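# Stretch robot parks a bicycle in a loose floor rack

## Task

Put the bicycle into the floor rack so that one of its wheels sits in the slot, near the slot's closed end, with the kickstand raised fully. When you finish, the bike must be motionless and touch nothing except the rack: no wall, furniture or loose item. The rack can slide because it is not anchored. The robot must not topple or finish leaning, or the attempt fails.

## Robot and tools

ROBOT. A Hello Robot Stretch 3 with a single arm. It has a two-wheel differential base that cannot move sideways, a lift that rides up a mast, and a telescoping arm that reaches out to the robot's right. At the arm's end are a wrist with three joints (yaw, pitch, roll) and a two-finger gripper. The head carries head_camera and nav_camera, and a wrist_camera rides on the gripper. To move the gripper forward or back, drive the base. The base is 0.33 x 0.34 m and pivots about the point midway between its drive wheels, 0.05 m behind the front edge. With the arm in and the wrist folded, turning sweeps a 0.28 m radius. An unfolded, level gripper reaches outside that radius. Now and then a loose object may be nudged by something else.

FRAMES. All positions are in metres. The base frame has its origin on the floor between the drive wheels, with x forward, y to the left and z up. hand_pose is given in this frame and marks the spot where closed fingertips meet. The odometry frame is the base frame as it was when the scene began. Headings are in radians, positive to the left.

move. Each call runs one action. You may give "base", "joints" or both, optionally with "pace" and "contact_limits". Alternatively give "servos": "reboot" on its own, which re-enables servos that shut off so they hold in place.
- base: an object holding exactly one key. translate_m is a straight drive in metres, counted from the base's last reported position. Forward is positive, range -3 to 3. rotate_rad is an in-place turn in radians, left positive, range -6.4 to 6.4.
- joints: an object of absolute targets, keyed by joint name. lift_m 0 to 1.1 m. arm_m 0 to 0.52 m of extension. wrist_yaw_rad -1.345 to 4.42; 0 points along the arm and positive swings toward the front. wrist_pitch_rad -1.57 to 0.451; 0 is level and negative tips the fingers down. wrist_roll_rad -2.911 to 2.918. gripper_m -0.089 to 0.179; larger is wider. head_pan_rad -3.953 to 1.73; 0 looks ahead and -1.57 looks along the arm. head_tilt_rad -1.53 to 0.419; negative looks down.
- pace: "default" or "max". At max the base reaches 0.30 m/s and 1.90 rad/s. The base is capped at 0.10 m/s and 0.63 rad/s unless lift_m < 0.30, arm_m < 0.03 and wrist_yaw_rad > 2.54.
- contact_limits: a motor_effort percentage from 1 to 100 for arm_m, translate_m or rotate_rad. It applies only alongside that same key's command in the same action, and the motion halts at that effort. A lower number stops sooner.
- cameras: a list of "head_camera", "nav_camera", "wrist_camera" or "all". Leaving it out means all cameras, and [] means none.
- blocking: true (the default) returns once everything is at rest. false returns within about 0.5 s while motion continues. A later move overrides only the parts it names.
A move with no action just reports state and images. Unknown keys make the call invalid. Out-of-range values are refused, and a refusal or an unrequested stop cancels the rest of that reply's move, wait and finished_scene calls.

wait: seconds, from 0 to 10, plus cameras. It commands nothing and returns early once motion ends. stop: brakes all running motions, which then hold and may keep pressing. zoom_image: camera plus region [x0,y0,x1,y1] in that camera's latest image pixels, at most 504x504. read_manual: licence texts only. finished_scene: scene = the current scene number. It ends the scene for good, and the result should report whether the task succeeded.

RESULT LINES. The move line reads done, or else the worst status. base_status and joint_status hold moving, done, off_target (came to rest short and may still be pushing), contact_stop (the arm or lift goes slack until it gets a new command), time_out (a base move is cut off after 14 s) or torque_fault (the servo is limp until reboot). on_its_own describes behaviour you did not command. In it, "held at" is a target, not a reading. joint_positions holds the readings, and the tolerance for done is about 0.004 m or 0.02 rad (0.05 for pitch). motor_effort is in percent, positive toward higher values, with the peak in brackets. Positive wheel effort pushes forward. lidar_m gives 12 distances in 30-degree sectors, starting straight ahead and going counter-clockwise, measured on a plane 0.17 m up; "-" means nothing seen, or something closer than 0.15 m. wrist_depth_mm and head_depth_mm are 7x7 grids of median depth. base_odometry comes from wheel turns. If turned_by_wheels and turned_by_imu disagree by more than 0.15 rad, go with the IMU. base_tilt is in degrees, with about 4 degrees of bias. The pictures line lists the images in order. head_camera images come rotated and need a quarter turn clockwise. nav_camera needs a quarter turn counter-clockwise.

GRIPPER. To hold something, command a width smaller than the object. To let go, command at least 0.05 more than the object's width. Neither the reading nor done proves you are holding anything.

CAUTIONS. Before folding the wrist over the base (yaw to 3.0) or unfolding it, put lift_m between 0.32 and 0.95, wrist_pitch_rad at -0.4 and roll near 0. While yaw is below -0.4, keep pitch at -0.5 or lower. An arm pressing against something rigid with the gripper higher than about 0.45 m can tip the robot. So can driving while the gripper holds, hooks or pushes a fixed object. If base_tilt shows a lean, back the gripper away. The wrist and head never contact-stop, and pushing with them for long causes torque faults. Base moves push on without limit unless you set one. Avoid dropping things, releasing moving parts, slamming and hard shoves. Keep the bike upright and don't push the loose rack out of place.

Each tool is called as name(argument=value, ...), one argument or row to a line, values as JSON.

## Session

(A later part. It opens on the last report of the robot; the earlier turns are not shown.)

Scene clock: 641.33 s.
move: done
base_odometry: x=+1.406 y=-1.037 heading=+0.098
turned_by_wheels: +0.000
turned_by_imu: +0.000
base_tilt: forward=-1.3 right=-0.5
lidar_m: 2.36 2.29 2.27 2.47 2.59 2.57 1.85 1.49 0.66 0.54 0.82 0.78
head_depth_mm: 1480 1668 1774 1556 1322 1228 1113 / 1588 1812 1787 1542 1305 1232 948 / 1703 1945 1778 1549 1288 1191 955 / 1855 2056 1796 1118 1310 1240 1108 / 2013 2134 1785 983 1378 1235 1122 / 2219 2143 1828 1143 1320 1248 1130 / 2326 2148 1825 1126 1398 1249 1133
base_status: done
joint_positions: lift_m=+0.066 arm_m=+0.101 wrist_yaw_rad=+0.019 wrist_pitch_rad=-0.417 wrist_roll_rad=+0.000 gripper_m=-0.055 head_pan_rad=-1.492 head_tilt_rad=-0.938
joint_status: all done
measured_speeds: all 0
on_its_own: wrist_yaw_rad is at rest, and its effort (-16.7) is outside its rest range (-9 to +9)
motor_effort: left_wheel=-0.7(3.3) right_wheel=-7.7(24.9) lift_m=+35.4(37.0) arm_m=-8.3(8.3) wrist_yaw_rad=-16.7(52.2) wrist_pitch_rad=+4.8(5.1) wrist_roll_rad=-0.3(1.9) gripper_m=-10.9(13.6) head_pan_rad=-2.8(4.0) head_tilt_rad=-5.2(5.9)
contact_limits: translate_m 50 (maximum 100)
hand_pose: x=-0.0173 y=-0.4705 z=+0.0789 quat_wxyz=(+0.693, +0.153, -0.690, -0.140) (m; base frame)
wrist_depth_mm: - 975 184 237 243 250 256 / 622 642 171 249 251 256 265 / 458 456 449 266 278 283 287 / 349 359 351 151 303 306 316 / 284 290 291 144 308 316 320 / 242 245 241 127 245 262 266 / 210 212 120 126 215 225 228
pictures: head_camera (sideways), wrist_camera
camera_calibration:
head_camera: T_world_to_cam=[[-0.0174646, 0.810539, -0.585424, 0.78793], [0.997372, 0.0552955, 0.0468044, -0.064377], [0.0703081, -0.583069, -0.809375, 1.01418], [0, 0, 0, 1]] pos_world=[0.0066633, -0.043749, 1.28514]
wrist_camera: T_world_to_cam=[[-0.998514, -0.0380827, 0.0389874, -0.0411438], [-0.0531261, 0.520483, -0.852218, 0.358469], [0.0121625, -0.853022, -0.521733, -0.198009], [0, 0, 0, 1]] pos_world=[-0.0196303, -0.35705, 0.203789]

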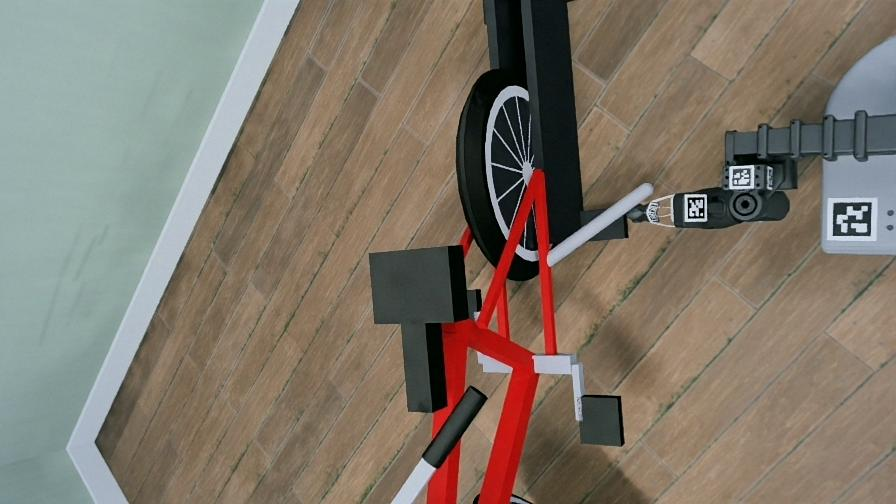

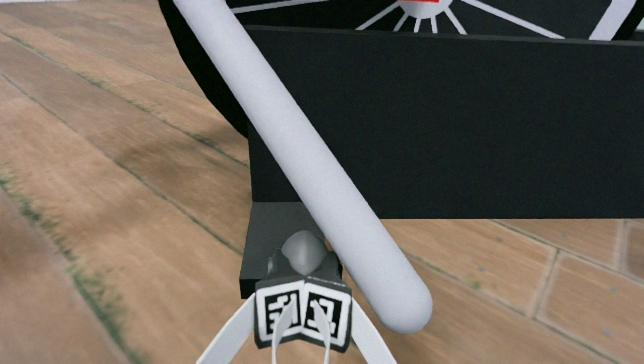

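move(
  base={"translate_m": -0.04},
  contact_limits={"translate_m": 50},
  joints={"gripper_m": -0.055, "lift_m": 0.088, "wrist_yaw_rad": 0.0},
  cameras=["wrist_camera", "head_camera"],
)

move(
  base={"translate_m": -0.03},
  contact_limits={"translate_m": 50},
  joints={"gripper_m": -0.055, "lift_m": 0.12, "wrist_yaw_rad": 0.0},
  cameras=["wrist_camera", "head_camera"],
)

Scene clock: 646.50 s.
move: done
base_odometry: x=+1.366 y=-1.041 heading=+0.098
turned_by_wheels: +0.000
turned_by_imu: +0.000
base_tilt: forward=-1.3 right=-0.5
lidar_m: 2.39 2.31 2.30 2.50 2.57 2.54 1.82 1.46 0.66 0.62 0.85 0.80
head_depth_mm: 1453 1660 1758 1547 1324 1227 1111 / 1557 1799 1757 1545 1326 1233 952 / 1665 1940 1795 1558 1310 1029 966 / 1812 2032 1803 1518 1312 1243 1108 / 1996 2125 1813 946 1389 1242 1124 / 2213 2129 1814 1069 1347 1256 1131 / 2367 2130 1816 1527 1378 1247 1132
base_status: done
joint_positions: lift_m=+0.088 arm_m=+0.101 wrist_yaw_rad=+0.002 wrist_pitch_rad=-0.412 wrist_roll_rad=+0.000 gripper_m=-0.055 head_pan_rad=-1.492 head_tilt_rad=-0.938
joint_status: all done
measured_speeds: all 0
motor_effort: left_wheel=-3.5(7.8) right_wheel=-1.1(10.0) lift_m=+31.3(40.0) arm_m=-13.5(13.8) wrist_yaw_rad=-0.8(17.7) wrist_pitch_rad=+3.9(6.8) wrist_roll_rad=-0.5(0.6) gripper_m=-10.5(11.4) head_pan_rad=-3.1(4.1) head_tilt_rad=-5.4(6.0)
contact_limits: translate_m 50 (maximum 100)
hand_pose: x=-0.0211 y=-0.4712 z=+0.1021 quat_wxyz=(+0.692, +0.145, -0.692, -0.144) (m; base frame)
wrist_depth_mm: 950 205 205 207 206 258 271 / 724 273 251 257 266 274 282 / 515 495 270 276 285 294 300 / 392 402 297 302 313 322 335 / 321 322 312 324 333 343 352 / 269 273 246 128 289 293 302 / 235 239 120 128 248 253 258
pictures: head_camera (sideways), wrist_camera
camera_calibration:
head_camera: T_world_to_cam=[[-0.0174582, 0.810539, -0.585424, 0.78793], [0.997373, 0.0552876, 0.0468044, -0.064377], [0.0703035, -0.583069, -0.809375, 1.01418], [0, 0, 0, 1]] pos_world=[0.00666295, -0.043749, 1.28514]
wrist_camera: T_world_to_cam=[[-0.999021, -0.0207107, 0.0390911, -0.0377639], [-0.0441685, 0.516656, -0.855053, 0.377128], [-0.00248792, -0.855943, -0.517065, -0.188611], [0, 0, 0, 1]] pos_world=[-0.021539, -0.357067, 0.226416]

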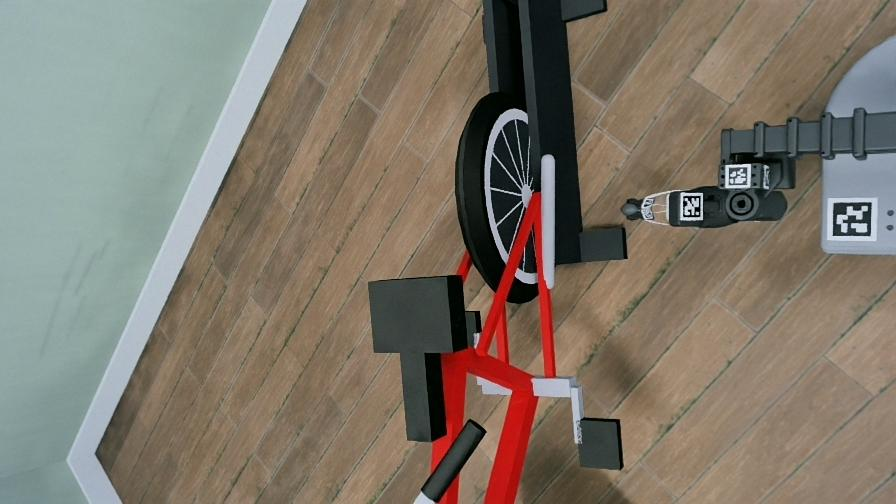

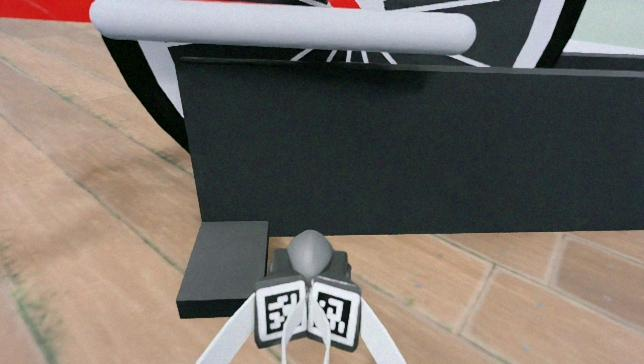

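Scene clock: 647.77 s.
move: done
base_odometry: x=+1.336 y=-1.044 heading=+0.098
turned_by_wheels: +0.000
turned_by_imu: +0.000
base_tilt: forward=-1.3 right=-0.4
lidar_m: 2.42 2.33 2.31 2.52 2.54 2.52 1.80 1.44 0.67 0.62 0.65 0.83
head_depth_mm: 1436 1629 1749 1543 1319 1230 1111 / 1545 1769 1780 1549 1335 1231 951 / 1647 1933 1788 1554 1300 989 957 / 1817 2015 1788 1573 1311 1227 1116 / 1960 2123 1811 1019 1364 1238 1131 / 2153 2124 1804 1008 1338 1249 1132 / 2332 2164 1815 1495 1329 1247 1133
base_status: done
joint_positions: lift_m=+0.120 arm_m=+0.101 wrist_yaw_rad=+0.002 wrist_pitch_rad=-0.410 wrist_roll_rad=+0.000 gripper_m=-0.055 head_pan_rad=-1.492 head_tilt_rad=-0.938
joint_status: all done
measured_speeds: all 0
motor_effort: left_wheel=-2.6(7.8) right_wheel=-0.6(4.6) lift_m=+32.6(37.2) arm_m=-14.4(15.2) wrist_yaw_rad=-1.7(3.0) wrist_pitch_rad=+3.9(4.2) wrist_roll_rad=-0.2(0.7) gripper_m=-11.3(11.3) head_pan_rad=-3.5(4.0) head_tilt_rad=-5.4(6.0)
contact_limits: translate_m 50 (maximum 100)
hand_pose: x=-0.0211 y=-0.4713 z=+0.1344 quat_wxyz=(+0.692, +0.145, -0.692, -0.144) (m; base frame)
wrist_depth_mm: 251 242 244 244 257 265 - / 279 222 226 224 273 293 368 / 584 277 274 280 287 295 304 / 460 438 303 311 313 323 339 / 370 372 326 334 353 360 373 / 308 305 285 128 331 333 346 / 272 265 120 128 282 291 295
pictures: head_camera (sideways), wrist_camera
camera_calibration:
head_camera: T_world_to_cam=[[-0.0174465, 0.810539, -0.585424, 0.78793], [0.997374, 0.0552732, 0.0468044, -0.064377], [0.0702951, -0.58307, -0.809375, 1.01418], [0, 0, 0, 1]] pos_world=[0.00666232, -0.043749, 1.28514]
wrist_camera: T_world_to_cam=[[-0.999024, -0.0205212, 0.0391122, -0.0389733], [-0.0440915, 0.51571, -0.855628, 0.404398], [-0.00261202, -0.856518, -0.516111, -0.172461], [0, 0, 0, 1]] pos_world=[-0.0215553, -0.357067, 0.258529]

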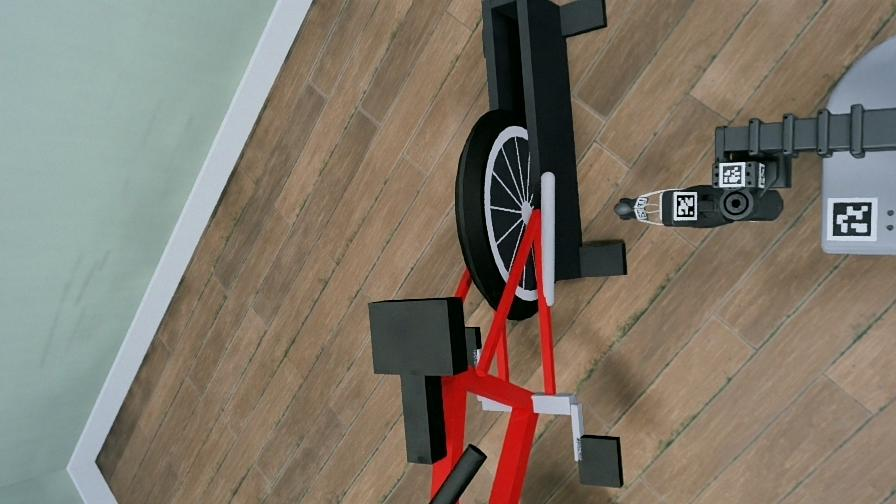

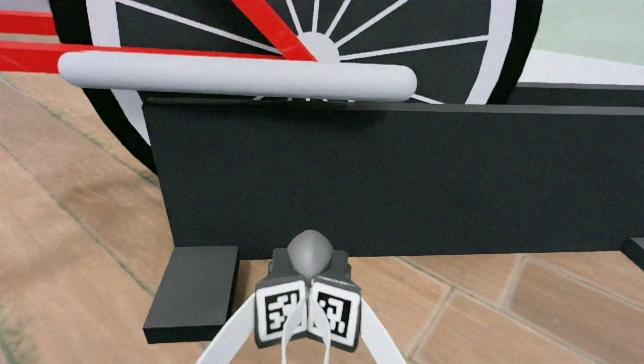

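move(
  joints={"lift_m": 0.275, "arm_m": 0.03, "wrist_pitch_rad": 0.0, "wrist_roll_rad": 0.5, "gripper_m": 0.11},
  cameras=[],
)

move(
  base={"rotate_rad": -0.13},
  cameras=[],
)

move(
  base={"translate_m": 0.3},
  cameras=[],
)

move(
  base={"rotate_rad": 0.1},
  joints={"head_pan_rad": -1.3, "head_tilt_rad": -0.9},
  cameras=["wrist_camera", "head_camera"],
)

Scene clock: 664.60 s.
move: done
base_odometry: x=+1.336 y=-1.044 heading=+0.098
turned_by_wheels: +0.000
turned_by_imu: +0.000
base_tilt: forward=-1.4 right=-0.5
lidar_m: 2.42 2.34 2.31 2.52 2.54 2.52 1.80 1.45 0.67 0.62 0.65 0.83
head_depth_mm: 1437 1630 1748 1540 1321 1223 1113 / 1535 1779 1777 1556 1334 1224 692 / 1664 1925 1784 1553 1311 849 942 / 1792 1995 1791 1566 1284 1225 1110 / 1967 2100 1810 1015 1367 1240 1126 / 2177 2136 1813 1010 1348 1246 1131 / 2339 2126 1820 1503 1332 1246 1131
base_status: not commanded
joint_positions: lift_m=+0.275 arm_m=+0.030 wrist_yaw_rad=+0.001 wrist_pitch_rad=-0.023 wrist_roll_rad=+0.496 gripper_m=+0.110 head_pan_rad=-1.492 head_tilt_rad=-0.938
joint_status: all done
measured_speeds: all 0
motor_effort: left_wheel=-2.8(3.1) right_wheel=-0.7(1.1) lift_m=+33.2(39.7) arm_m=-14.5(23.1) wrist_yaw_rad=-1.1(2.6) wrist_pitch_rad=+4.2(6.1) wrist_roll_rad=+1.1(2.2) gripper_m=+0.1(80.7) head_pan_rad=-3.4(3.8) head_tilt_rad=-5.6(5.7)
contact_limits: translate_m 50 (maximum 100)
hand_pose: x=-0.0211 y=-0.4306 z=+0.3836 quat_wxyz=(+0.512, +0.007, -0.859, -0.010) (m; base frame)
wrist_depth_mm: - - - - - - - / - - - - - - - / 268 - - - - - - / 340 - - - 378 - 907 / 336 - - 358 372 797 482 / 338 121 362 368 375 393 399 / 100 124 364 372 342 119 407
pictures: none
No camera images: "cameras" was empty.

Scene clock: 665.70 s.
move: done
base_odometry: x=+1.336 y=-1.044 heading=-0.032
turned_by_wheels: -0.130
turned_by_imu: -0.127
base_tilt: forward=-1.3 right=-0.5
lidar_m: 2.31 2.39 2.31 2.41 2.61 2.52 1.98 1.49 1.43 0.62 0.62 0.83
head_depth_mm: 1362 1562 1733 1548 1354 1233 1108 / 1448 1674 1779 1554 1345 1227 692 / 1530 1787 1782 1562 1320 851 939 / 1635 1921 1790 1567 1308 1222 1109 / 1743 2016 1798 1573 1308 1240 1126 / 1853 2074 1813 928 1353 1242 1131 / 2021 2150 1828 994 1182 1247 1135
base_status: done
joint_positions: lift_m=+0.275 arm_m=+0.030 wrist_yaw_rad=+0.001 wrist_pitch_rad=-0.023 wrist_roll_rad=+0.496 gripper_m=+0.110 head_pan_rad=-1.492 head_tilt_rad=-0.938
joint_status: not commanded
measured_speeds: all 0
motor_effort: left_wheel=+4.1(7.1) right_wheel=-4.7(6.8) lift_m=+33.6(33.9) arm_m=-13.1(15.1) wrist_yaw_rad=-1.2(2.1) wrist_pitch_rad=+4.2(4.5) wrist_roll_rad=+1.0(1.3) gripper_m=+0.5(1.4) head_pan_rad=-3.3(4.1) head_tilt_rad=-5.3(6.0)
hand_pose: x=-0.0211 y=-0.4306 z=+0.3836 quat_wxyz=(+0.512, +0.007, -0.859, -0.010) (m; base frame)
wrist_depth_mm: - - - - - - - / - - - - - - - / - - - - - - - / - - - - - - 879 / - - 367 379 - 882 609 / - 121 355 383 149 434 454 / 101 124 364 385 405 119 462
pictures: none
No camera images: "cameras" was empty.

Scene clock: 669.83 s.
move: done
base_odometry: x=+1.636 y=-1.053 heading=-0.032
turned_by_wheels: +0.000
turned_by_imu: +0.002
base_tilt: forward=-1.4 right=-0.4
lidar_m: 2.05 2.23 2.16 2.25 2.87 2.77 2.20 1.64 0.63 0.59 0.60 0.58
head_depth_mm: 1515 1737 1772 1539 1319 1222 1116 / 1597 1847 1780 1548 1301 1230 693 / 1697 1954 1801 916 1317 852 943 / 1820 2017 1795 971 1313 1223 1109 / 1941 2096 1804 1479 1340 1222 1128 / 2084 2128 1821 1475 1351 1252 1130 / 2240 2161 1809 1517 1032 1248 1132
base_status: done
joint_positions: lift_m=+0.275 arm_m=+0.030 wrist_yaw_rad=+0.001 wrist_pitch_rad=-0.023 wrist_roll_rad=+0.496 gripper_m=+0.110 head_pan_rad=-1.492 head_tilt_rad=-0.938
joint_status: not commanded
measured_speeds: all 0
motor_effort: left_wheel=+2.9(8.6) right_wheel=+0.1(4.0) lift_m=+32.0(33.6) arm_m=-11.0(14.2) wrist_yaw_rad=-1.7(2.3) wrist_pitch_rad=+4.2(4.4) wrist_roll_rad=+1.1(1.3) gripper_m=+0.3(1.4) head_pan_rad=-3.0(4.1) head_tilt_rad=-5.5(6.1)
hand_pose: x=-0.0211 y=-0.4306 z=+0.3836 quat_wxyz=(+0.512, +0.007, -0.859, -0.010) (m; base frame)
wrist_depth_mm: - - 228 299 - - - / - 255 280 - - - - / - - 291 - - 341 369 / 254 270 289 - 337 347 374 / - - - - 333 348 380 / - 121 - 877 148 355 334 / 101 - 917 428 369 119 376
pictures: none
No camera images: "cameras" was empty.

Scene clock: 670.83 s.
move: done
base_odometry: x=+1.636 y=-1.053 heading=+0.068
turned_by_wheels: +0.100
turned_by_imu: +0.098
base_tilt: forward=-1.3 right=-0.5
lidar_m: 2.11 2.19 2.16 2.33 2.81 2.77 2.03 1.60 0.61 0.59 0.59 0.58
head_depth_mm: 1722 1930 1836 900 1084 1243 1119 / 1871 2080 1849 1601 1188 1220 694 / 2063 2185 1865 1595 1198 1229 838 / 2285 2235 1867 1514 1359 1227 1130 / 2219 2240 1885 966 1335 1256 1139 / 2080 2196 1843 1628 1189 1266 1132 / 1936 2118 1899 1632 1420 1243 1136
base_status: done
joint_positions: lift_m=+0.275 arm_m=+0.030 wrist_yaw_rad=+0.001 wrist_pitch_rad=-0.023 wrist_roll_rad=+0.496 gripper_m=+0.110 head_pan_rad=-1.308 head_tilt_rad=-0.902
joint_status: all done
measured_speeds: all 0
motor_effort: left_wheel=-4.3(7.3) right_wheel=+4.4(6.7) lift_m=+32.3(32.7) arm_m=-10.2(12.0) wrist_yaw_rad=-1.6(2.1) wrist_pitch_rad=+4.1(4.4) wrist_roll_rad=+0.8(1.3) gripper_m=+0.2(1.2) head_pan_rad=+3.3(8.6) head_tilt_rad=+0.8(3.0)
hand_pose: x=-0.0211 y=-0.4306 z=+0.3836 quat_wxyz=(+0.512, +0.007, -0.859, -0.010) (m; base frame)
wrist_depth_mm: - - 255 271 - - - / - 254 - - - - 321 / - - 275 280 - 320 318 / - - - - - 312 326 / - - - - - 324 334 / - 122 - 449 432 331 322 / 101 125 900 348 401 118 335
pictures: head_camera (sideways), wrist_camera
camera_calibration:
head_camera: T_world_to_cam=[[-0.159732, 0.772984, -0.613989, 0.826013], [0.970032, 0.238267, 0.0476097, -0.0652608], [0.183095, -0.587984, -0.787878, 0.985546], [0, 0, 0, 1]] pos_world=[0.014797, -0.0434598, 1.28676]
wrist_camera: T_world_to_cam=[[-0.899363, 0.00714942, -0.437143, 0.14889], [0.433019, 0.152542, -0.888383, 0.462928], [0.0603314, -0.988271, -0.140287, -0.208517], [0, 0, 0, 1]] pos_world=[-0.0539706, -0.277752, 0.447091]

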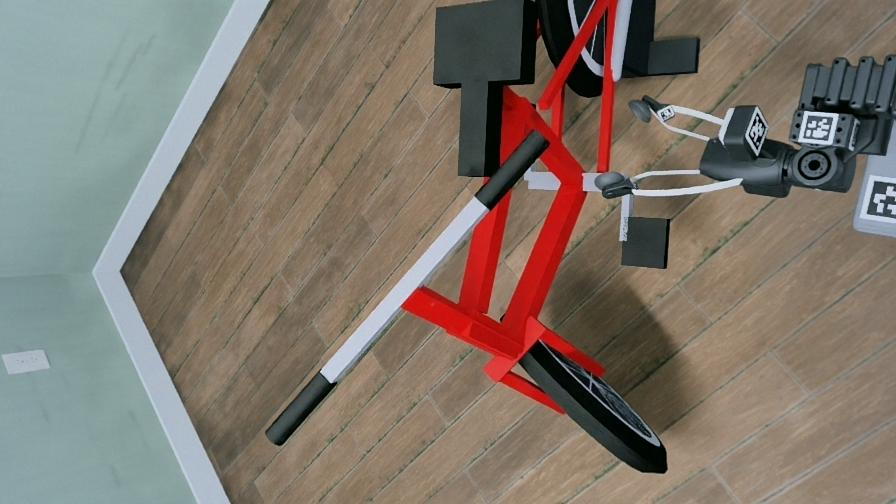

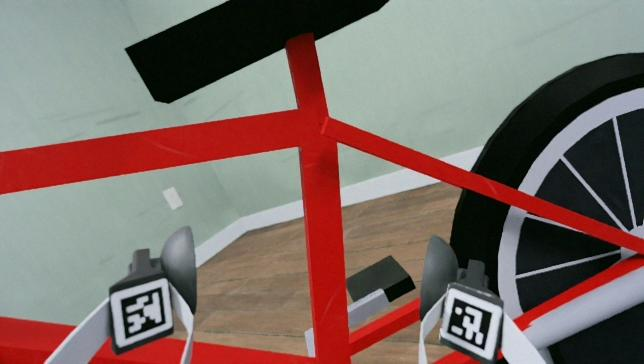

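move(
  base={"translate_m": -0.01},
  joints={"arm_m": 0.203},
  cameras=["wrist_camera"],
)

move(
  joints={"gripper_m": -0.06},
  cameras=[],
)

move(
  base={"translate_m": -0.08},
  joints={"gripper_m": -0.075, "lift_m": 0.281, "arm_m": 0.21},
  cameras=["wrist_camera"],
)

move(
  base={"translate_m": -0.08},
  joints={"gripper_m": -0.08, "arm_m": 0.228, "wrist_yaw_rad": -0.02},
  cameras=["wrist_camera", "head_camera", "nav_camera"],
)

zoom_image(
  camera="nav_camera",
  region=[170, 250, 400, 504],
)

Scene clock: 678.43 s.
move: done
base_odometry: x=+1.626 y=-1.054 heading=+0.068
turned_by_wheels: +0.000
turned_by_imu: +0.000
base_tilt: forward=-1.4 right=-0.4
lidar_m: 2.12 2.19 2.16 2.34 2.80 2.77 2.02 1.60 0.60 0.59 0.60 0.58
head_depth_mm: 1697 1917 1847 1520 1079 1219 1109 / 1857 2072 1853 1589 1016 801 756 / 2043 2175 1860 1593 1135 1222 1129 / 2301 2211 1862 1513 1365 1231 1133 / 2251 2248 1888 943 1357 1254 1128 / 2094 2204 1830 1626 1136 1259 1137 / 1944 2156 1895 1622 1419 1246 1139
base_status: done
joint_positions: lift_m=+0.275 arm_m=+0.203 wrist_yaw_rad=+0.001 wrist_pitch_rad=-0.023 wrist_roll_rad=+0.497 gripper_m=+0.110 head_pan_rad=-1.308 head_tilt_rad=-0.902
joint_status: all done
measured_speeds: all 0
motor_effort: left_wheel=-3.5(8.4) right_wheel=-1.1(3.3) lift_m=+30.9(31.7) arm_m=+15.4(24.2) wrist_yaw_rad=-1.5(2.4) wrist_pitch_rad=+4.4(4.5) wrist_roll_rad=+0.7(1.3) gripper_m=+0.4(1.2) head_pan_rad=+3.6(4.6) head_tilt_rad=+1.2(1.6)
hand_pose: x=-0.0211 y=-0.6036 z=+0.3837 quat_wxyz=(+0.512, +0.007, -0.859, -0.010) (m; base frame)
wrist_depth_mm: - - 106 - - - - / - - 108 - - - - / - 102 107 113 - - - / - 105 108 113 81 - 909 / - - - 118 152 86 92 / - 121 - 120 147 629 95 / 100 - 967 124 314 119 157
pictures: wrist_camera
camera_calibration:
wrist_camera: T_world_to_cam=[[-0.899243, 0.00730573, -0.437389, 0.150279], [0.433291, 0.152416, -0.888273, 0.489237], [0.0601756, -0.988289, -0.140224, -0.379525], [0, 0, 0, 1]] pos_world=[-0.0540064, -0.450746, 0.447087]

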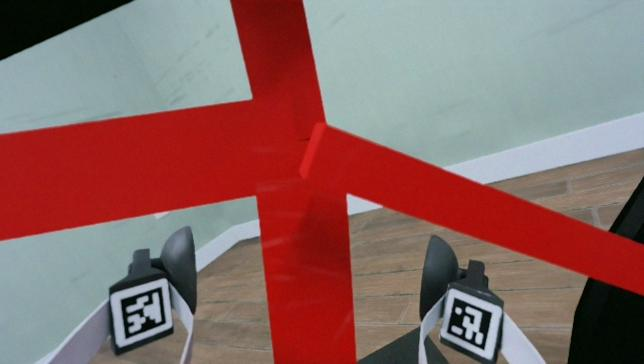

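Scene clock: 680.67 s.
move: done
base_odometry: x=+1.626 y=-1.054 heading=+0.068
turned_by_wheels: +0.000
turned_by_imu: +0.000
base_tilt: forward=-1.3 right=-0.5
lidar_m: 2.13 2.20 2.16 2.33 2.80 2.76 2.04 1.60 0.60 0.59 0.60 0.59
head_depth_mm: 1699 1920 1832 1523 1077 1222 1103 / 1858 2065 1857 1590 1136 798 757 / 2057 2168 1874 1604 1146 1228 1129 / 2276 2245 1853 1522 1358 1239 1130 / 2238 2252 1867 925 1360 1252 1133 / 2087 2209 1833 1608 1134 1263 1138 / 1919 2122 1892 1629 1419 1247 1133
base_status: not commanded
joint_positions: lift_m=+0.275 arm_m=+0.203 wrist_yaw_rad=+0.000 wrist_pitch_rad=-0.023 wrist_roll_rad=+0.491 gripper_m=-0.058 head_pan_rad=-1.308 head_tilt_rad=-0.902
joint_status: all done
measured_speeds: all 0
motor_effort: left_wheel=-3.7(4.2) right_wheel=-0.8(1.2) lift_m=+29.8(31.3) arm_m=+13.1(16.6) wrist_yaw_rad=-0.7(2.0) wrist_pitch_rad=+4.2(4.5) wrist_roll_rad=+2.9(3.1) gripper_m=-34.6(99.5) head_pan_rad=+3.4(4.6) head_tilt_rad=+1.0(1.7)
hand_pose: x=-0.0214 y=-0.6036 z=+0.3837 quat_wxyz=(+0.514, +0.006, -0.858, -0.010) (m; base frame)
wrist_depth_mm: - - 106 - - - - / - - - - - - - / - 103 107 113 - - - / - 106 109 113 81 - 914 / - - - 118 886 87 93 / - - 122 121 687 663 96 / - - 121 123 123 572 156
pictures: none
No camera images: "cameras" was empty.

Scene clock: 682.87 s.
move: off_target
base_odometry: x=+1.546 y=-1.059 heading=+0.068
turned_by_wheels: +0.000
turned_by_imu: +0.002
base_tilt: forward=-1.3 right=-0.4
lidar_m: 2.19 2.23 2.21 2.38 2.73 2.70 1.96 1.55 0.62 0.60 0.68 0.67
head_depth_mm: 1642 1846 1854 1517 1101 1229 1101 / 1802 2040 1857 924 1125 807 945 / 1997 2160 1869 993 1155 1227 1124 / 2245 2239 1884 1520 1343 1255 1125 / 2325 2251 1871 1060 1412 1259 1134 / 2158 2270 1842 1622 1342 1267 1134 / 2004 2152 1882 1630 1355 1263 1138
base_status: done
joint_positions: lift_m=+0.281 arm_m=+0.210 wrist_yaw_rad=+0.121 wrist_pitch_rad=-0.030 wrist_roll_rad=+0.483 gripper_m=-0.068 head_pan_rad=-1.308 head_tilt_rad=-0.900
joint_status: gripper_m off_target (ended at -0.068, target -0.075); the others done
measured_speeds: all 0
on_its_own: wrist_yaw_rad is held at +0.103, not at your +0.000, by its stall guard, which is not easing now; gripper_m is held at -0.069, not at your -0.075, by its stall guard, which is not easing now; wrist_yaw_rad is at rest, and its effort (-16.1) is outside its rest range (-9 to +9)
motor_effort: left_wheel=+6.7(24.6) right_wheel=-12.8(45.0) lift_m=+25.1(37.0) arm_m=-11.9(29.6) wrist_yaw_rad=-16.1(76.1) wrist_pitch_rad=+5.4(11.5) wrist_roll_rad=+5.3(5.8) gripper_m=-19.3(98.0) head_pan_rad=+3.9(4.3) head_tilt_rad=+0.6(1.3)
hand_pose: x=+0.0093 y=-0.6086 z=+0.3879 quat_wxyz=(+0.518, +0.060, -0.853, +0.018) (m; base frame)
wrist_depth_mm: - 137 118 - - - - / 152 - 124 - - - - / - - 126 179 - - - / 132 131 130 92 182 - 888 / - - - 136 95 185 198 / - - 127 139 733 97 98 / - - 121 150 297 566 101
pictures: wrist_camera
camera_calibration:
wrist_camera: T_world_to_cam=[[-0.89988, -0.0980609, -0.424971, 0.110633], [0.399098, 0.207818, -0.893047, 0.516473], [0.17589, -0.97324, -0.147876, -0.374651], [0, 0, 0, 1]] pos_world=[-0.0406698, -0.461109, 0.452848]

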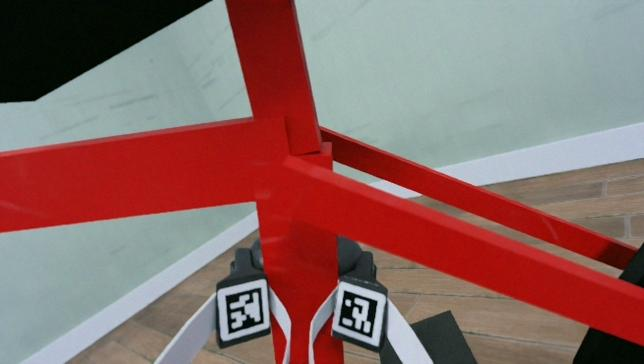

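Scene clock: 685.17 s.
move: off_target
base_odometry: x=+1.467 y=-1.065 heading=+0.069
turned_by_wheels: +0.001
turned_by_imu: +0.001
base_tilt: forward=-1.3 right=-0.4
lidar_m: 2.26 2.29 2.26 2.44 2.67 2.64 1.91 1.50 0.62 0.61 0.77 2.10
head_depth_mm: 1598 1795 1836 1534 1092 1219 1103 / 1733 2006 1851 932 1031 829 943 / 1923 2130 1861 1026 1211 1234 1128 / 2164 2236 1869 1179 1364 1253 1133 / 2339 2243 1799 1156 1404 1258 1138 / 2217 2261 1878 1604 1390 1262 1139 / 2068 2199 1899 1616 1401 1267 1138
base_status: done
joint_positions: lift_m=+0.281 arm_m=+0.228 wrist_yaw_rad=+0.080 wrist_pitch_rad=-0.017 wrist_roll_rad=+0.489 gripper_m=-0.076 head_pan_rad=-1.308 head_tilt_rad=-0.900
joint_status: wrist_yaw_rad off_target (ended at +0.080, target -0.020); gripper_m off_target (ended at -0.076, target -0.080); the others done
measured_speeds: all 0
on_its_own: wrist_yaw_rad is held at +0.066, not at your -0.020, by its stall guard, which is not easing now; wrist_yaw_rad is at rest, and its effort (-12.2) is outside its rest range (-9 to +9)
motor_effort: left_wheel=+7.8(27.6) right_wheel=-12.2(49.4) lift_m=+24.2(25.4) arm_m=-18.1(23.1) wrist_yaw_rad=-12.2(86.6) wrist_pitch_rad=+3.2(7.2) wrist_roll_rad=+3.6(5.9) gripper_m=-24.1(86.0) head_pan_rad=+3.3(4.3) head_tilt_rad=-0.2(0.9)
hand_pose: x=-0.0010 y=-0.6280 z=+0.3911 quat_wxyz=(+0.515, +0.039, -0.856, +0.013) (m; base frame)
wrist_depth_mm: 129 126 127 - - - 785 / 138 - 133 - - - - / - - 140 185 - - - / 158 153 142 138 187 - 855 / - - - 103 105 726 690 / - - 127 134 103 100 179 / - - 122 130 324 296 99
pictures: head_camera (sideways), nav_camera (sideways), wrist_camera
camera_calibration:
head_camera: T_world_to_cam=[[-0.159852, 0.77181, -0.615433, 0.827895], [0.969882, 0.23887, 0.0476493, -0.0653116], [0.183785, -0.58928, -0.786748, 0.984073], [0, 0, 0, 1]] pos_world=[0.0148275, -0.0434819, 1.28684]
nav_camera: T_world_to_cam=[[0.208577, -0.758558, 0.617321, -0.760759], [-0.954475, -0.29551, -0.0406263, 0.111258], [0.213242, -0.580744, -0.785661, 0.977168], [0, 0, 0, 1]] pos_world=[0.0564971, 0.0232835, 1.24188]
wrist_camera: T_world_to_cam=[[-0.900139, -0.0661883, -0.430544, 0.122943], [0.413547, 0.180669, -0.892377, 0.51014], [0.136851, -0.981314, -0.135256, -0.401303], [0, 0, 0, 1]] pos_world=[-0.0453823, -0.477834, 0.453892]

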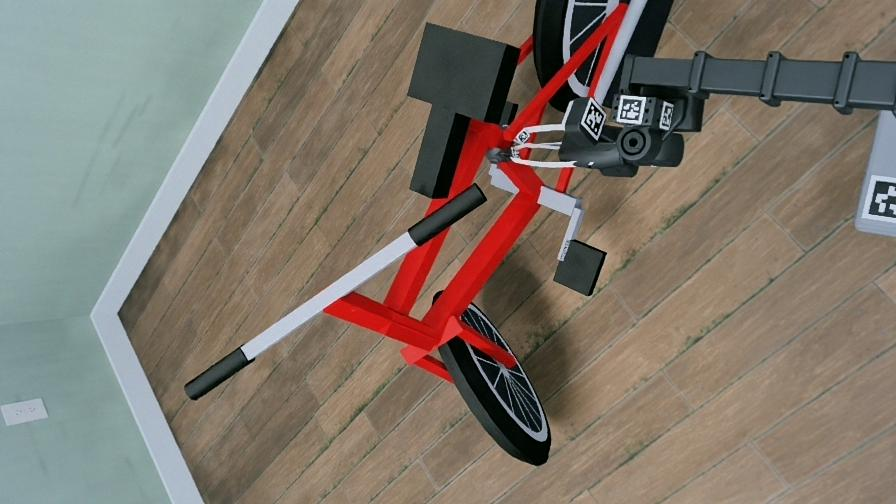

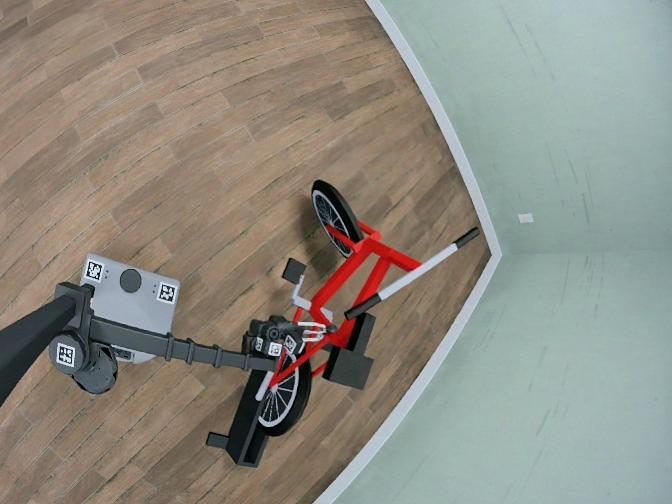

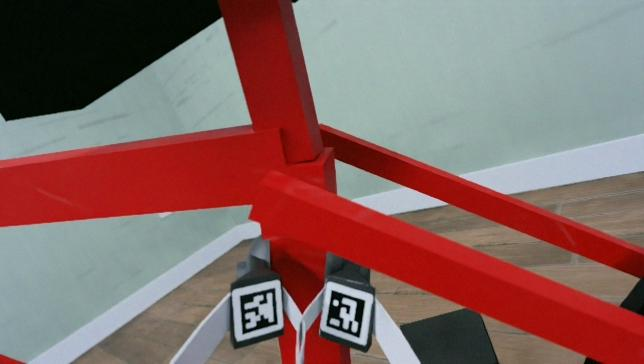

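Scaled by 1.984 from the camera's 672x504 image, which has a finer 792x594 frame.

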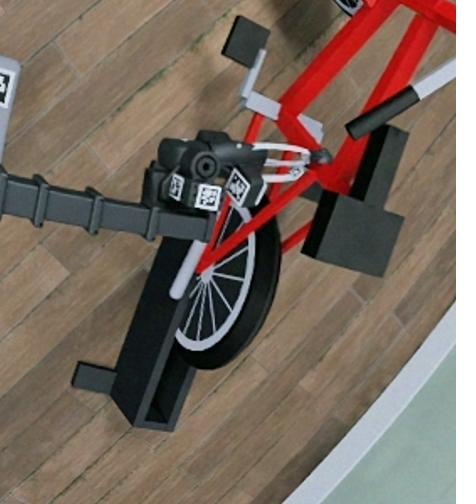

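move(
  joints={"gripper_m": 0.11},
  cameras=[],
)

move(
  joints={"arm_m": 0.02, "wrist_yaw_rad": 0.0},
  cameras=[],
)

move(
  base={"translate_m": -0.82},
  cameras=[],
)

move(
  base={"rotate_rad": -0.18},
  joints={"head_pan_rad": -0.95, "head_tilt_rad": -0.85, "gripper_m": -0.05, "wrist_roll_rad": 0.0, "wrist_yaw_rad": 1.57},
  cameras=["head_camera", "nav_camera"],
)

Scene clock: 716.20 s.
move: done
base_odometry: x=+1.467 y=-1.065 heading=+0.068
turned_by_wheels: +0.000
turned_by_imu: +0.000
base_tilt: forward=-1.3 right=-0.4
lidar_m: 2.27 2.29 2.26 2.44 2.67 2.64 1.90 1.51 0.62 0.61 0.77 2.10
head_depth_mm: 1606 1780 1834 1528 1098 1219 1107 / 1762 1974 1868 927 1023 831 944 / 1922 2121 1863 1014 1235 1229 1124 / 2159 2236 1854 1182 1357 1252 1128 / 2355 2264 1823 1183 1409 1260 1136 / 2220 2262 1893 1614 1387 1259 1134 / 2063 2191 1888 1627 1389 1266 1136
base_status: not commanded
joint_positions: lift_m=+0.281 arm_m=+0.228 wrist_yaw_rad=+0.069 wrist_pitch_rad=-0.018 wrist_roll_rad=+0.498 gripper_m=+0.110 head_pan_rad=-1.308 head_tilt_rad=-0.900
joint_status: all done
measured_speeds: all 0
on_its_own: wrist_yaw_rad is held at +0.066, not at your -0.020, by its stall guard, which is not easing now
motor_effort: left_wheel=+2.4(8.3) right_wheel=-3.5(12.2) lift_m=+30.6(31.3) arm_m=+16.3(22.8) wrist_yaw_rad=-2.3(13.5) wrist_pitch_rad=+3.5(3.5) wrist_roll_rad=+0.2(3.8) gripper_m=+0.1(80.0) head_pan_rad=+3.8(4.4) head_tilt_rad=-0.2(1.1)
hand_pose: x=-0.0039 y=-0.6281 z=+0.3908 quat_wxyz=(+0.511, +0.034, -0.859, +0.009) (m; base frame)
wrist_depth_mm: 130 128 128 - - - 780 / 139 - 134 - - - - / - - 140 188 - - - / 161 154 144 144 190 - 866 / - - - 106 109 730 683 / - 121 - 159 105 104 149 / 101 - - 171 328 113 101
pictures: none
No camera images: "cameras" was empty.

Scene clock: 718.97 s.
move: done
base_odometry: x=+1.467 y=-1.065 heading=+0.068
turned_by_wheels: +0.000
turned_by_imu: +0.000
base_tilt: forward=-1.3 right=-0.4
lidar_m: 2.26 2.29 2.26 2.43 2.68 2.64 1.90 1.50 0.62 0.62 0.77 2.10
head_depth_mm: 1600 1795 1827 1526 1102 1239 1117 / 1747 1977 1834 931 1247 1226 687 / 1912 2096 1851 1058 1335 1225 822 / 2155 2246 1871 1178 1362 1250 1129 / 2360 2253 1840 1176 1417 1258 1137 / 2218 2251 1898 1613 1392 1267 1139 / 2073 2225 1902 1618 1394 1264 1135
base_status: not commanded
joint_positions: lift_m=+0.281 arm_m=+0.020 wrist_yaw_rad=+0.001 wrist_pitch_rad=-0.024 wrist_roll_rad=+0.506 gripper_m=+0.110 head_pan_rad=-1.308 head_tilt_rad=-0.900
joint_status: all done
measured_speeds: all 0
motor_effort: left_wheel=+1.4(6.2) right_wheel=-2.0(10.2) lift_m=+33.5(34.5) arm_m=-15.2(21.8) wrist_yaw_rad=-0.7(30.8) wrist_pitch_rad=+4.4(10.5) wrist_roll_rad=-2.4(5.5) gripper_m=+0.1(3.4) head_pan_rad=+4.0(4.6) head_tilt_rad=+0.3(0.8)
hand_pose: x=-0.0212 y=-0.4206 z=+0.3895 quat_wxyz=(+0.508, +0.007, -0.861, -0.010) (m; base frame)
wrist_depth_mm: - - 271 267 - - - / - - 328 - - - 307 / - - 369 - - 321 310 / 388 389 - 366 353 327 320 / 427 - - - 365 336 331 / 455 121 - 514 149 354 313 / 101 124 431 427 369 119 339
pictures: none
No camera images: "cameras" was empty.

Scene clock: 728.27 s.
move: done
base_odometry: x=+0.649 y=-1.121 heading=+0.068
turned_by_wheels: +0.000
turned_by_imu: -0.003
base_tilt: forward=-1.3 right=-0.4
lidar_m: 2.96 2.78 2.75 2.54 2.01 1.99 1.26 1.01 1.00 1.07 0.68 0.83
head_depth_mm: 1070 1204 1370 1529 1387 1238 1118 / 1167 1323 1551 1595 1399 1221 686 / 1281 1476 1722 1595 1408 1227 820 / 1435 1683 1840 1615 1388 1257 1127 / 1614 1954 1891 1620 1317 1265 1133 / 1845 2158 1877 1623 1287 1267 1138 / 2162 2282 1920 1635 1354 1267 1136
base_status: done
joint_positions: lift_m=+0.281 arm_m=+0.020 wrist_yaw_rad=+0.001 wrist_pitch_rad=-0.024 wrist_roll_rad=+0.506 gripper_m=+0.110 head_pan_rad=-1.308 head_tilt_rad=-0.900
joint_status: not commanded
measured_speeds: all 0
motor_effort: left_wheel=-1.3(7.4) right_wheel=-2.2(5.7) lift_m=+31.7(34.0) arm_m=-14.4(15.8) wrist_yaw_rad=-0.7(3.1) wrist_pitch_rad=+4.5(4.7) wrist_roll_rad=-2.3(2.7) gripper_m=+0.4(1.3) head_pan_rad=+3.7(5.0) head_tilt_rad=+0.1(1.1)
hand_pose: x=-0.0212 y=-0.4206 z=+0.3895 quat_wxyz=(+0.508, +0.007, -0.861, -0.010) (m; base frame)
wrist_depth_mm: - - - 773 712 637 561 / - - - - 765 678 589 / - - - - 786 702 624 / - - - - - 758 658 / - - - - 847 774 669 / - 122 - - 148 642 569 / 100 - 989 813 631 118 499
pictures: none
No camera images: "cameras" was empty.

Scene clock: 730.40 s.
move: done
base_odometry: x=+0.649 y=-1.121 heading=-0.111
turned_by_wheels: -0.180
turned_by_imu: -0.176
base_tilt: forward=-1.3 right=-0.4
lidar_m: 1.44 2.91 2.74 2.80 2.10 1.99 1.50 1.06 1.00 1.02 0.68 0.68
head_depth_mm: 1210 1346 1492 1602 1431 1262 1134 / 1355 1510 1720 1653 1441 1261 1132 / 1546 1760 1913 1668 1452 1273 1135 / 1796 2096 1985 1671 1346 1254 1125 / 2138 2370 1987 1686 1291 1275 1120 / 2548 2445 2015 1694 1375 1291 1148 / 2519 2468 2008 1451 1441 1290 1148
base_status: done
joint_positions: lift_m=+0.281 arm_m=+0.020 wrist_yaw_rad=+1.568 wrist_pitch_rad=-0.024 wrist_roll_rad=+0.005 gripper_m=-0.049 head_pan_rad=-0.958 head_tilt_rad=-0.853
joint_status: all done
measured_speeds: all 0
motor_effort: left_wheel=+3.9(8.0) right_wheel=-5.2(7.9) lift_m=+31.1(32.5) arm_m=-11.7(15.5) wrist_yaw_rad=+1.6(4.1) wrist_pitch_rad=+4.3(4.6) wrist_roll_rad=-1.9(2.7) gripper_m=-15.0(91.1) head_pan_rad=+3.8(6.3) head_tilt_rad=+1.5(3.2)
hand_pose: x=+0.2342 y=-0.1657 z=+0.3896 quat_wxyz=(+0.506, +0.506, -0.496, +0.492) (m; base frame)
wrist_depth_mm: - - - - - - - / - - - - - - - / - - - - - - - / - - - - - - - / - - - - - 577 - / 912 935 927 128 938 549 - / 730 778 122 127 694 539 768
pictures: head_camera (sideways), nav_camera (sideways)
camera_calibration:
head_camera: T_world_to_cam=[[-0.397054, 0.645744, -0.652199, 0.877247], [0.828185, 0.558342, 0.048623, -0.0657179], [0.395548, -0.520835, -0.756487, 0.943433], [0, 0, 0, 1]] pos_world=[0.0295678, -0.0384107, 1.28903]
nav_camera: T_world_to_cam=[[0.438247, -0.616539, 0.654079, -0.810054], [-0.79455, -0.605957, -0.0388131, 0.107925], [0.420274, -0.502689, -0.75543, 0.936595], [0, 0, 0, 1]] pos_world=[0.0471292, 0.036784, 1.24156]

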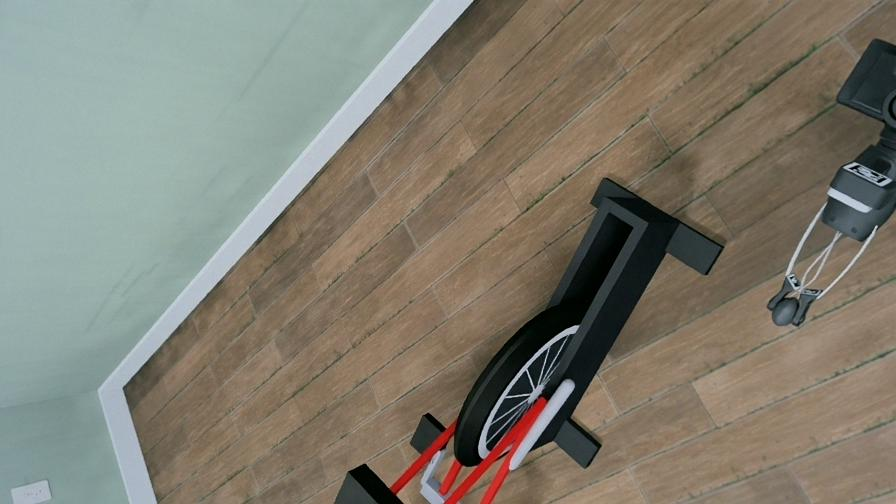

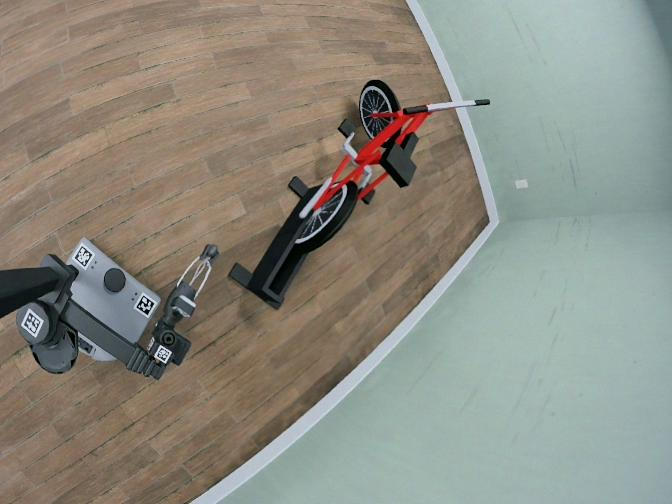

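move(
  joints={"arm_m": 0.342, "wrist_pitch_rad": -0.4},
  cameras=[],
)

move(
  joints={"lift_m": 0.06, "gripper_m": -0.055},
  cameras=["head_camera", "wrist_camera"],
)

Scene clock: 743.90 s.
move: done
base_odometry: x=+0.649 y=-1.121 heading=-0.111
turned_by_wheels: +0.000
turned_by_imu: +0.000
base_tilt: forward=-1.3 right=-0.5
lidar_m: 1.44 2.89 2.75 2.81 2.10 1.98 1.50 1.06 1.00 1.02 0.68 0.68
head_depth_mm: 1210 1337 1501 1607 1425 1199 1125 / 1356 1525 1733 1651 1436 1248 1136 / 1541 1758 1903 1666 1429 1271 1141 / 1805 2094 1976 1676 1350 1250 1144 / 2126 2334 1998 1679 1288 1279 1143 / 2563 2450 1988 1687 1375 1287 1142 / 2516 2461 2023 1442 1439 1288 1146
base_status: not commanded
joint_positions: lift_m=+0.281 arm_m=+0.342 wrist_yaw_rad=+1.569 wrist_pitch_rad=-0.413 wrist_roll_rad=+0.005 gripper_m=-0.049 head_pan_rad=-0.958 head_tilt_rad=-0.853
joint_status: all done
measured_speeds: all 0
motor_effort: left_wheel=+4.1(4.5) right_wheel=-4.9(5.3) lift_m=+29.9(31.2) arm_m=+15.8(22.9) wrist_yaw_rad=+0.8(3.1) wrist_pitch_rad=+2.4(4.2) wrist_roll_rad=-1.4(2.1) gripper_m=-15.1(15.6) head_pan_rad=+3.7(4.7) head_tilt_rad=+1.2(2.0)
hand_pose: x=+0.2037 y=-0.4875 z=+0.2948 quat_wxyz=(+0.592, +0.592, -0.388, +0.385) (m; base frame)
wrist_depth_mm: - - - 657 - - - / - - - 619 - - - / 993 972 997 572 - - - / 727 762 760 483 812 837 859 / 601 604 617 395 644 674 664 / 509 516 503 127 544 551 553 / 441 454 120 126 453 463 476
pictures: none
No camera images: "cameras" was empty.

Scene clock: 746.73 s.
move: done
base_odometry: x=+0.649 y=-1.121 heading=-0.111
turned_by_wheels: +0.000
turned_by_imu: +0.000
base_tilt: forward=-1.3 right=-0.4
lidar_m: 1.44 2.91 2.75 2.80 2.10 1.99 1.50 1.06 1.00 1.02 0.68 0.68
head_depth_mm: 1205 1333 1492 1602 1423 1202 1098 / 1355 1527 1720 1648 1434 1230 1132 / 1553 1761 1910 1668 1443 1269 1131 / 1798 2101 1982 1680 1348 1257 1138 / 2137 2356 1985 1679 1297 1276 1144 / 2573 2437 2006 1687 1376 1282 1150 / 2506 2477 2018 1441 1440 1292 1152
base_status: not commanded
joint_positions: lift_m=+0.060 arm_m=+0.342 wrist_yaw_rad=+1.569 wrist_pitch_rad=-0.414 wrist_roll_rad=+0.005 gripper_m=-0.054 head_pan_rad=-0.958 head_tilt_rad=-0.853
joint_status: all done
measured_speeds: all 0
motor_effort: left_wheel=+3.7(4.6) right_wheel=-4.8(5.2) lift_m=+19.5(28.3) arm_m=+10.6(15.5) wrist_yaw_rad=+1.5(2.6) wrist_pitch_rad=+2.5(2.8) wrist_roll_rad=-1.6(2.0) gripper_m=-15.3(45.1) head_pan_rad=+3.5(4.8) head_tilt_rad=+1.0(2.0)
hand_pose: x=+0.2036 y=-0.4875 z=+0.0737 quat_wxyz=(+0.592, +0.592, -0.388, +0.385) (m; base frame)
wrist_depth_mm: - - - 216 - - - / 624 655 610 193 195 769 806 / 439 454 458 210 218 515 529 / 341 349 305 230 309 382 391 / 280 274 266 249 266 297 310 / 236 240 236 128 250 255 258 / 206 207 120 128 211 216 218
pictures: head_camera (sideways), wrist_camera
camera_calibration:
head_camera: T_world_to_cam=[[-0.397156, 0.645669, -0.65221, 0.877263], [0.828091, 0.558481, 0.0486233, -0.0657177], [0.395641, -0.520779, -0.756477, 0.943419], [0, 0, 0, 1]] pos_world=[0.0295743, -0.0384069, 1.28903]
wrist_camera: T_world_to_cam=[[0.0152947, -0.999259, 0.0353265, -0.495828], [-0.518651, -0.0381345, -0.854135, 0.197193], [0.85485, -0.00525835, -0.518849, 0.0235536], [0, 0, 0, 1]] pos_world=[0.0897228, -0.487817, 0.198166]

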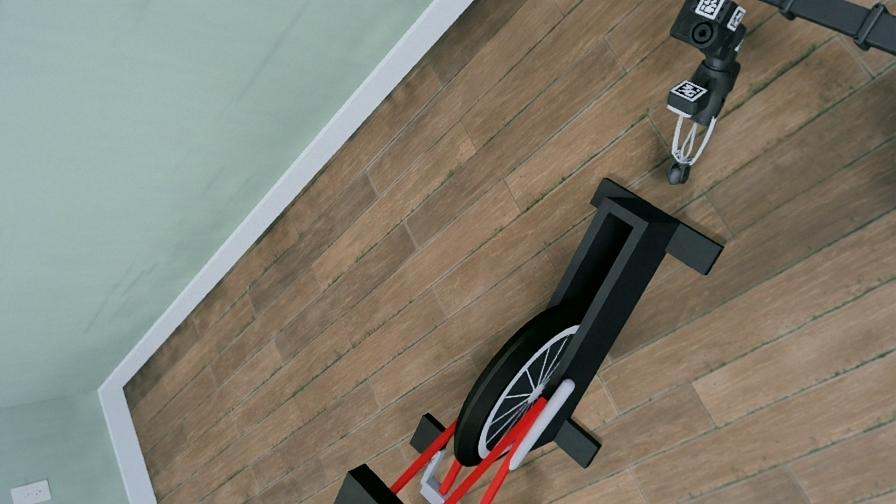

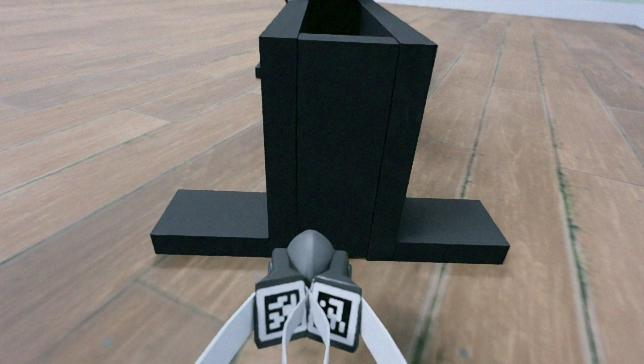

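move(
  base={"translate_m": 0.17},
  joints={"arm_m": 0.352, "gripper_m": -0.06},
  cameras=["head_camera", "wrist_camera"],
)

Scene clock: 752.67 s.
move: done
base_odometry: x=+0.817 y=-1.140 heading=-0.112
turned_by_wheels: -0.001
turned_by_imu: -0.054
base_tilt: forward=-1.3 right=-0.5
lidar_m: 1.24 2.89 2.68 2.70 2.30 2.13 1.71 1.16 1.07 1.08 0.61 0.62
head_depth_mm: 1226 1361 1524 1610 1424 1198 1101 / 1363 1535 1739 1651 1433 1221 1132 / 1525 1744 1898 1663 1436 1232 1138 / 1758 2050 1964 1672 1431 1253 1140 / 2047 2313 1989 1676 1227 1279 1147 / 2442 2449 1984 1679 1212 1276 1142 / 2426 2478 2000 1367 1412 1292 1148
base_status: done
joint_positions: lift_m=+0.060 arm_m=+0.352 wrist_yaw_rad=+1.554 wrist_pitch_rad=-0.425 wrist_roll_rad=+0.005 gripper_m=-0.059 head_pan_rad=-0.958 head_tilt_rad=-0.853
joint_status: all done
measured_speeds: all 0
on_its_own: right_wheel is at rest, and its effort (+29.6) is outside its rest range (-21 to +21); wrist_yaw_rad is at rest, and its effort (+13.7) is outside its rest range (-9 to +9)
motor_effort: left_wheel=-15.7(16.8) right_wheel=+29.6(35.5) lift_m=+20.5(20.8) arm_m=+2.2(19.9) wrist_yaw_rad=+13.7(14.8) wrist_pitch_rad=+4.7(5.4) wrist_roll_rad=-1.8(2.1) gripper_m=-13.3(48.3) head_pan_rad=+3.8(4.7) head_tilt_rad=+1.8(2.0)
hand_pose: x=+0.2021 y=-0.5009 z=+0.0710 quat_wxyz=(+0.597, +0.592, -0.389, +0.377) (m; base frame)
wrist_depth_mm: 968 - 266 294 - - - / 586 607 124 131 137 715 779 / 426 439 134 139 150 496 517 / 335 339 152 152 165 378 379 / 275 281 170 166 192 299 307 / 232 212 207 127 219 235 255 / 197 192 120 126 207 215 219
pictures: head_camera (sideways), wrist_camera
camera_calibration:
head_camera: T_world_to_cam=[[-0.397146, 0.645488, -0.652395, 0.877504], [0.828013, 0.558596, 0.048628, -0.0657234], [0.395814, -0.52088, -0.756317, 0.94321], [0, 0, 0, 1]] pos_world=[0.029581, -0.0384065, 1.28904]
wrist_camera: T_world_to_cam=[[0.000734091, -0.999382, 0.0351376, -0.506183], [-0.529112, -0.0302043, -0.848014, 0.199311], [0.848551, -0.0179692, -0.528808, 0.0190281], [0, 0, 0, 1]] pos_world=[0.0896832, -0.499508, 0.196867]

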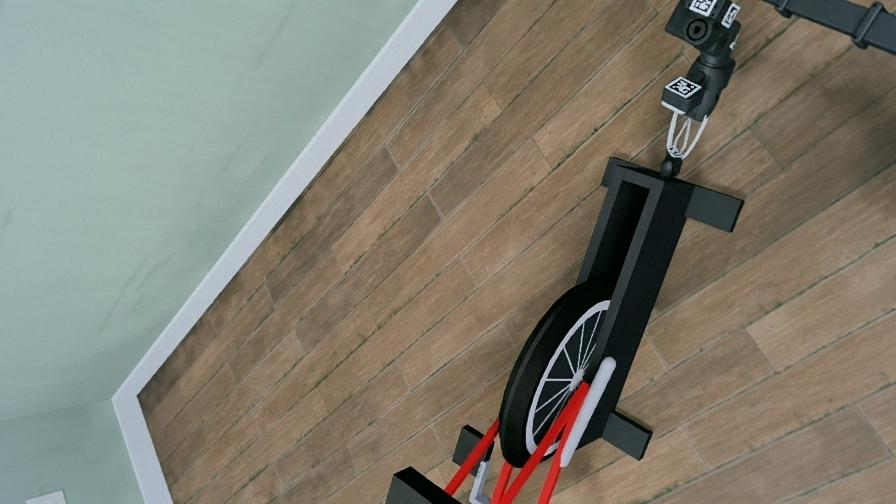

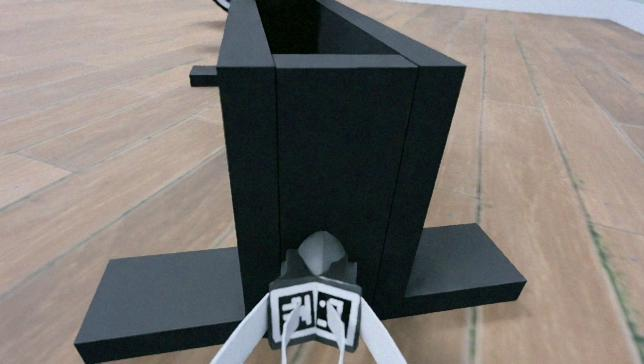

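move(
  base={"translate_m": -0.03},
  joints={"head_pan_rad": -0.55, "head_tilt_rad": -0.6},
  cameras=["head_camera", "wrist_camera"],
)

Scene clock: 779.80 s.
move: done
base_odometry: x=+0.788 y=-1.137 heading=-0.112
turned_by_wheels: +0.000
turned_by_imu: +0.001
base_tilt: forward=-1.4 right=-0.4
lidar_m: 1.27 2.91 2.68 2.71 2.27 2.10 1.70 1.14 1.06 1.07 0.63 0.63
head_depth_mm: 2008 2125 2234 2168 1711 1431 1185 / 2363 2588 2699 2150 1741 1446 1130 / 2377 2628 2787 2191 1734 1110 1193 / 2312 2572 2799 2213 1673 1194 1239 / 2288 2530 2760 2236 1184 1430 1249 / 2260 2495 2701 2168 1582 1474 1255 / 2210 2415 2621 2155 1640 1488 1263
base_status: done
joint_positions: lift_m=+0.060 arm_m=+0.352 wrist_yaw_rad=+1.568 wrist_pitch_rad=-0.421 wrist_roll_rad=+0.005 gripper_m=-0.059 head_pan_rad=-0.558 head_tilt_rad=-0.606
joint_status: all done
measured_speeds: all 0
motor_effort: left_wheel=-0.7(17.5) right_wheel=-3.2(26.7) lift_m=+21.8(22.3) arm_m=-3.5(17.0) wrist_yaw_rad=+1.6(15.3) wrist_pitch_rad=+4.0(4.6) wrist_roll_rad=-1.5(1.9) gripper_m=-13.5(14.1) head_pan_rad=+4.4(7.1) head_tilt_rad=+2.8(3.5)
hand_pose: x=+0.2026 y=-0.4977 z=+0.0719 quat_wxyz=(+0.594, +0.594, -0.386, +0.382) (m; base frame)
wrist_depth_mm: 998 - 942 309 - - - / 591 640 551 154 162 741 776 / 429 441 408 168 181 500 519 / 337 346 333 187 202 375 382 / 275 278 253 201 228 288 308 / 234 220 220 127 239 251 256 / 203 205 121 127 213 214 217
pictures: head_camera (sideways), wrist_camera
camera_calibration:
head_camera: T_world_to_cam=[[-0.46249, 0.343475, -0.817391, 1.09294], [0.534726, 0.843433, 0.0518639, -0.0681632], [0.707228, -0.413093, -0.573744, 0.703836], [0, 0, 0, 1]] pos_world=[0.0441525, -0.0271589, 1.30072]
wrist_camera: T_world_to_cam=[[0.0146723, -0.999272, 0.0352072, -0.505769], [-0.525311, -0.0376637, -0.850076, 0.196098], [0.850784, -0.00602211, -0.525481, 0.0243527], [0, 0, 0, 1]] pos_world=[0.0897142, -0.497869, 0.197302]

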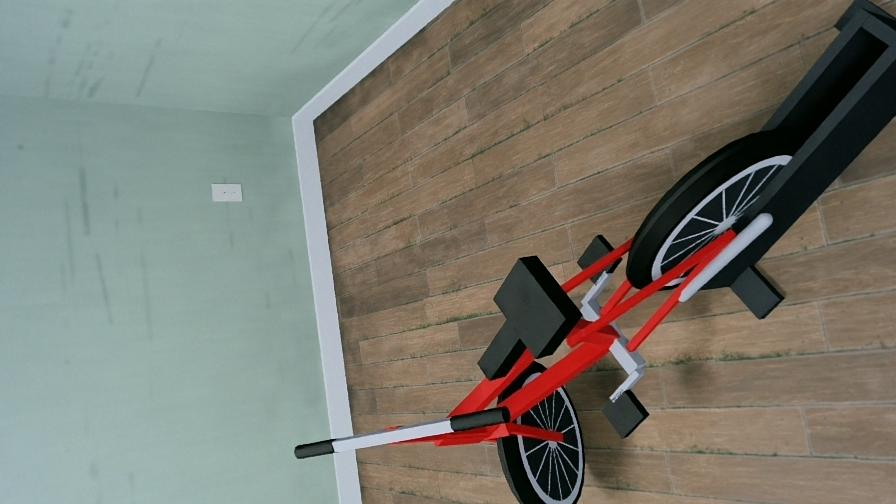

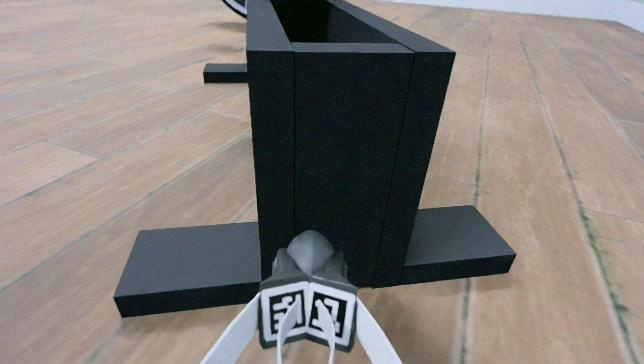

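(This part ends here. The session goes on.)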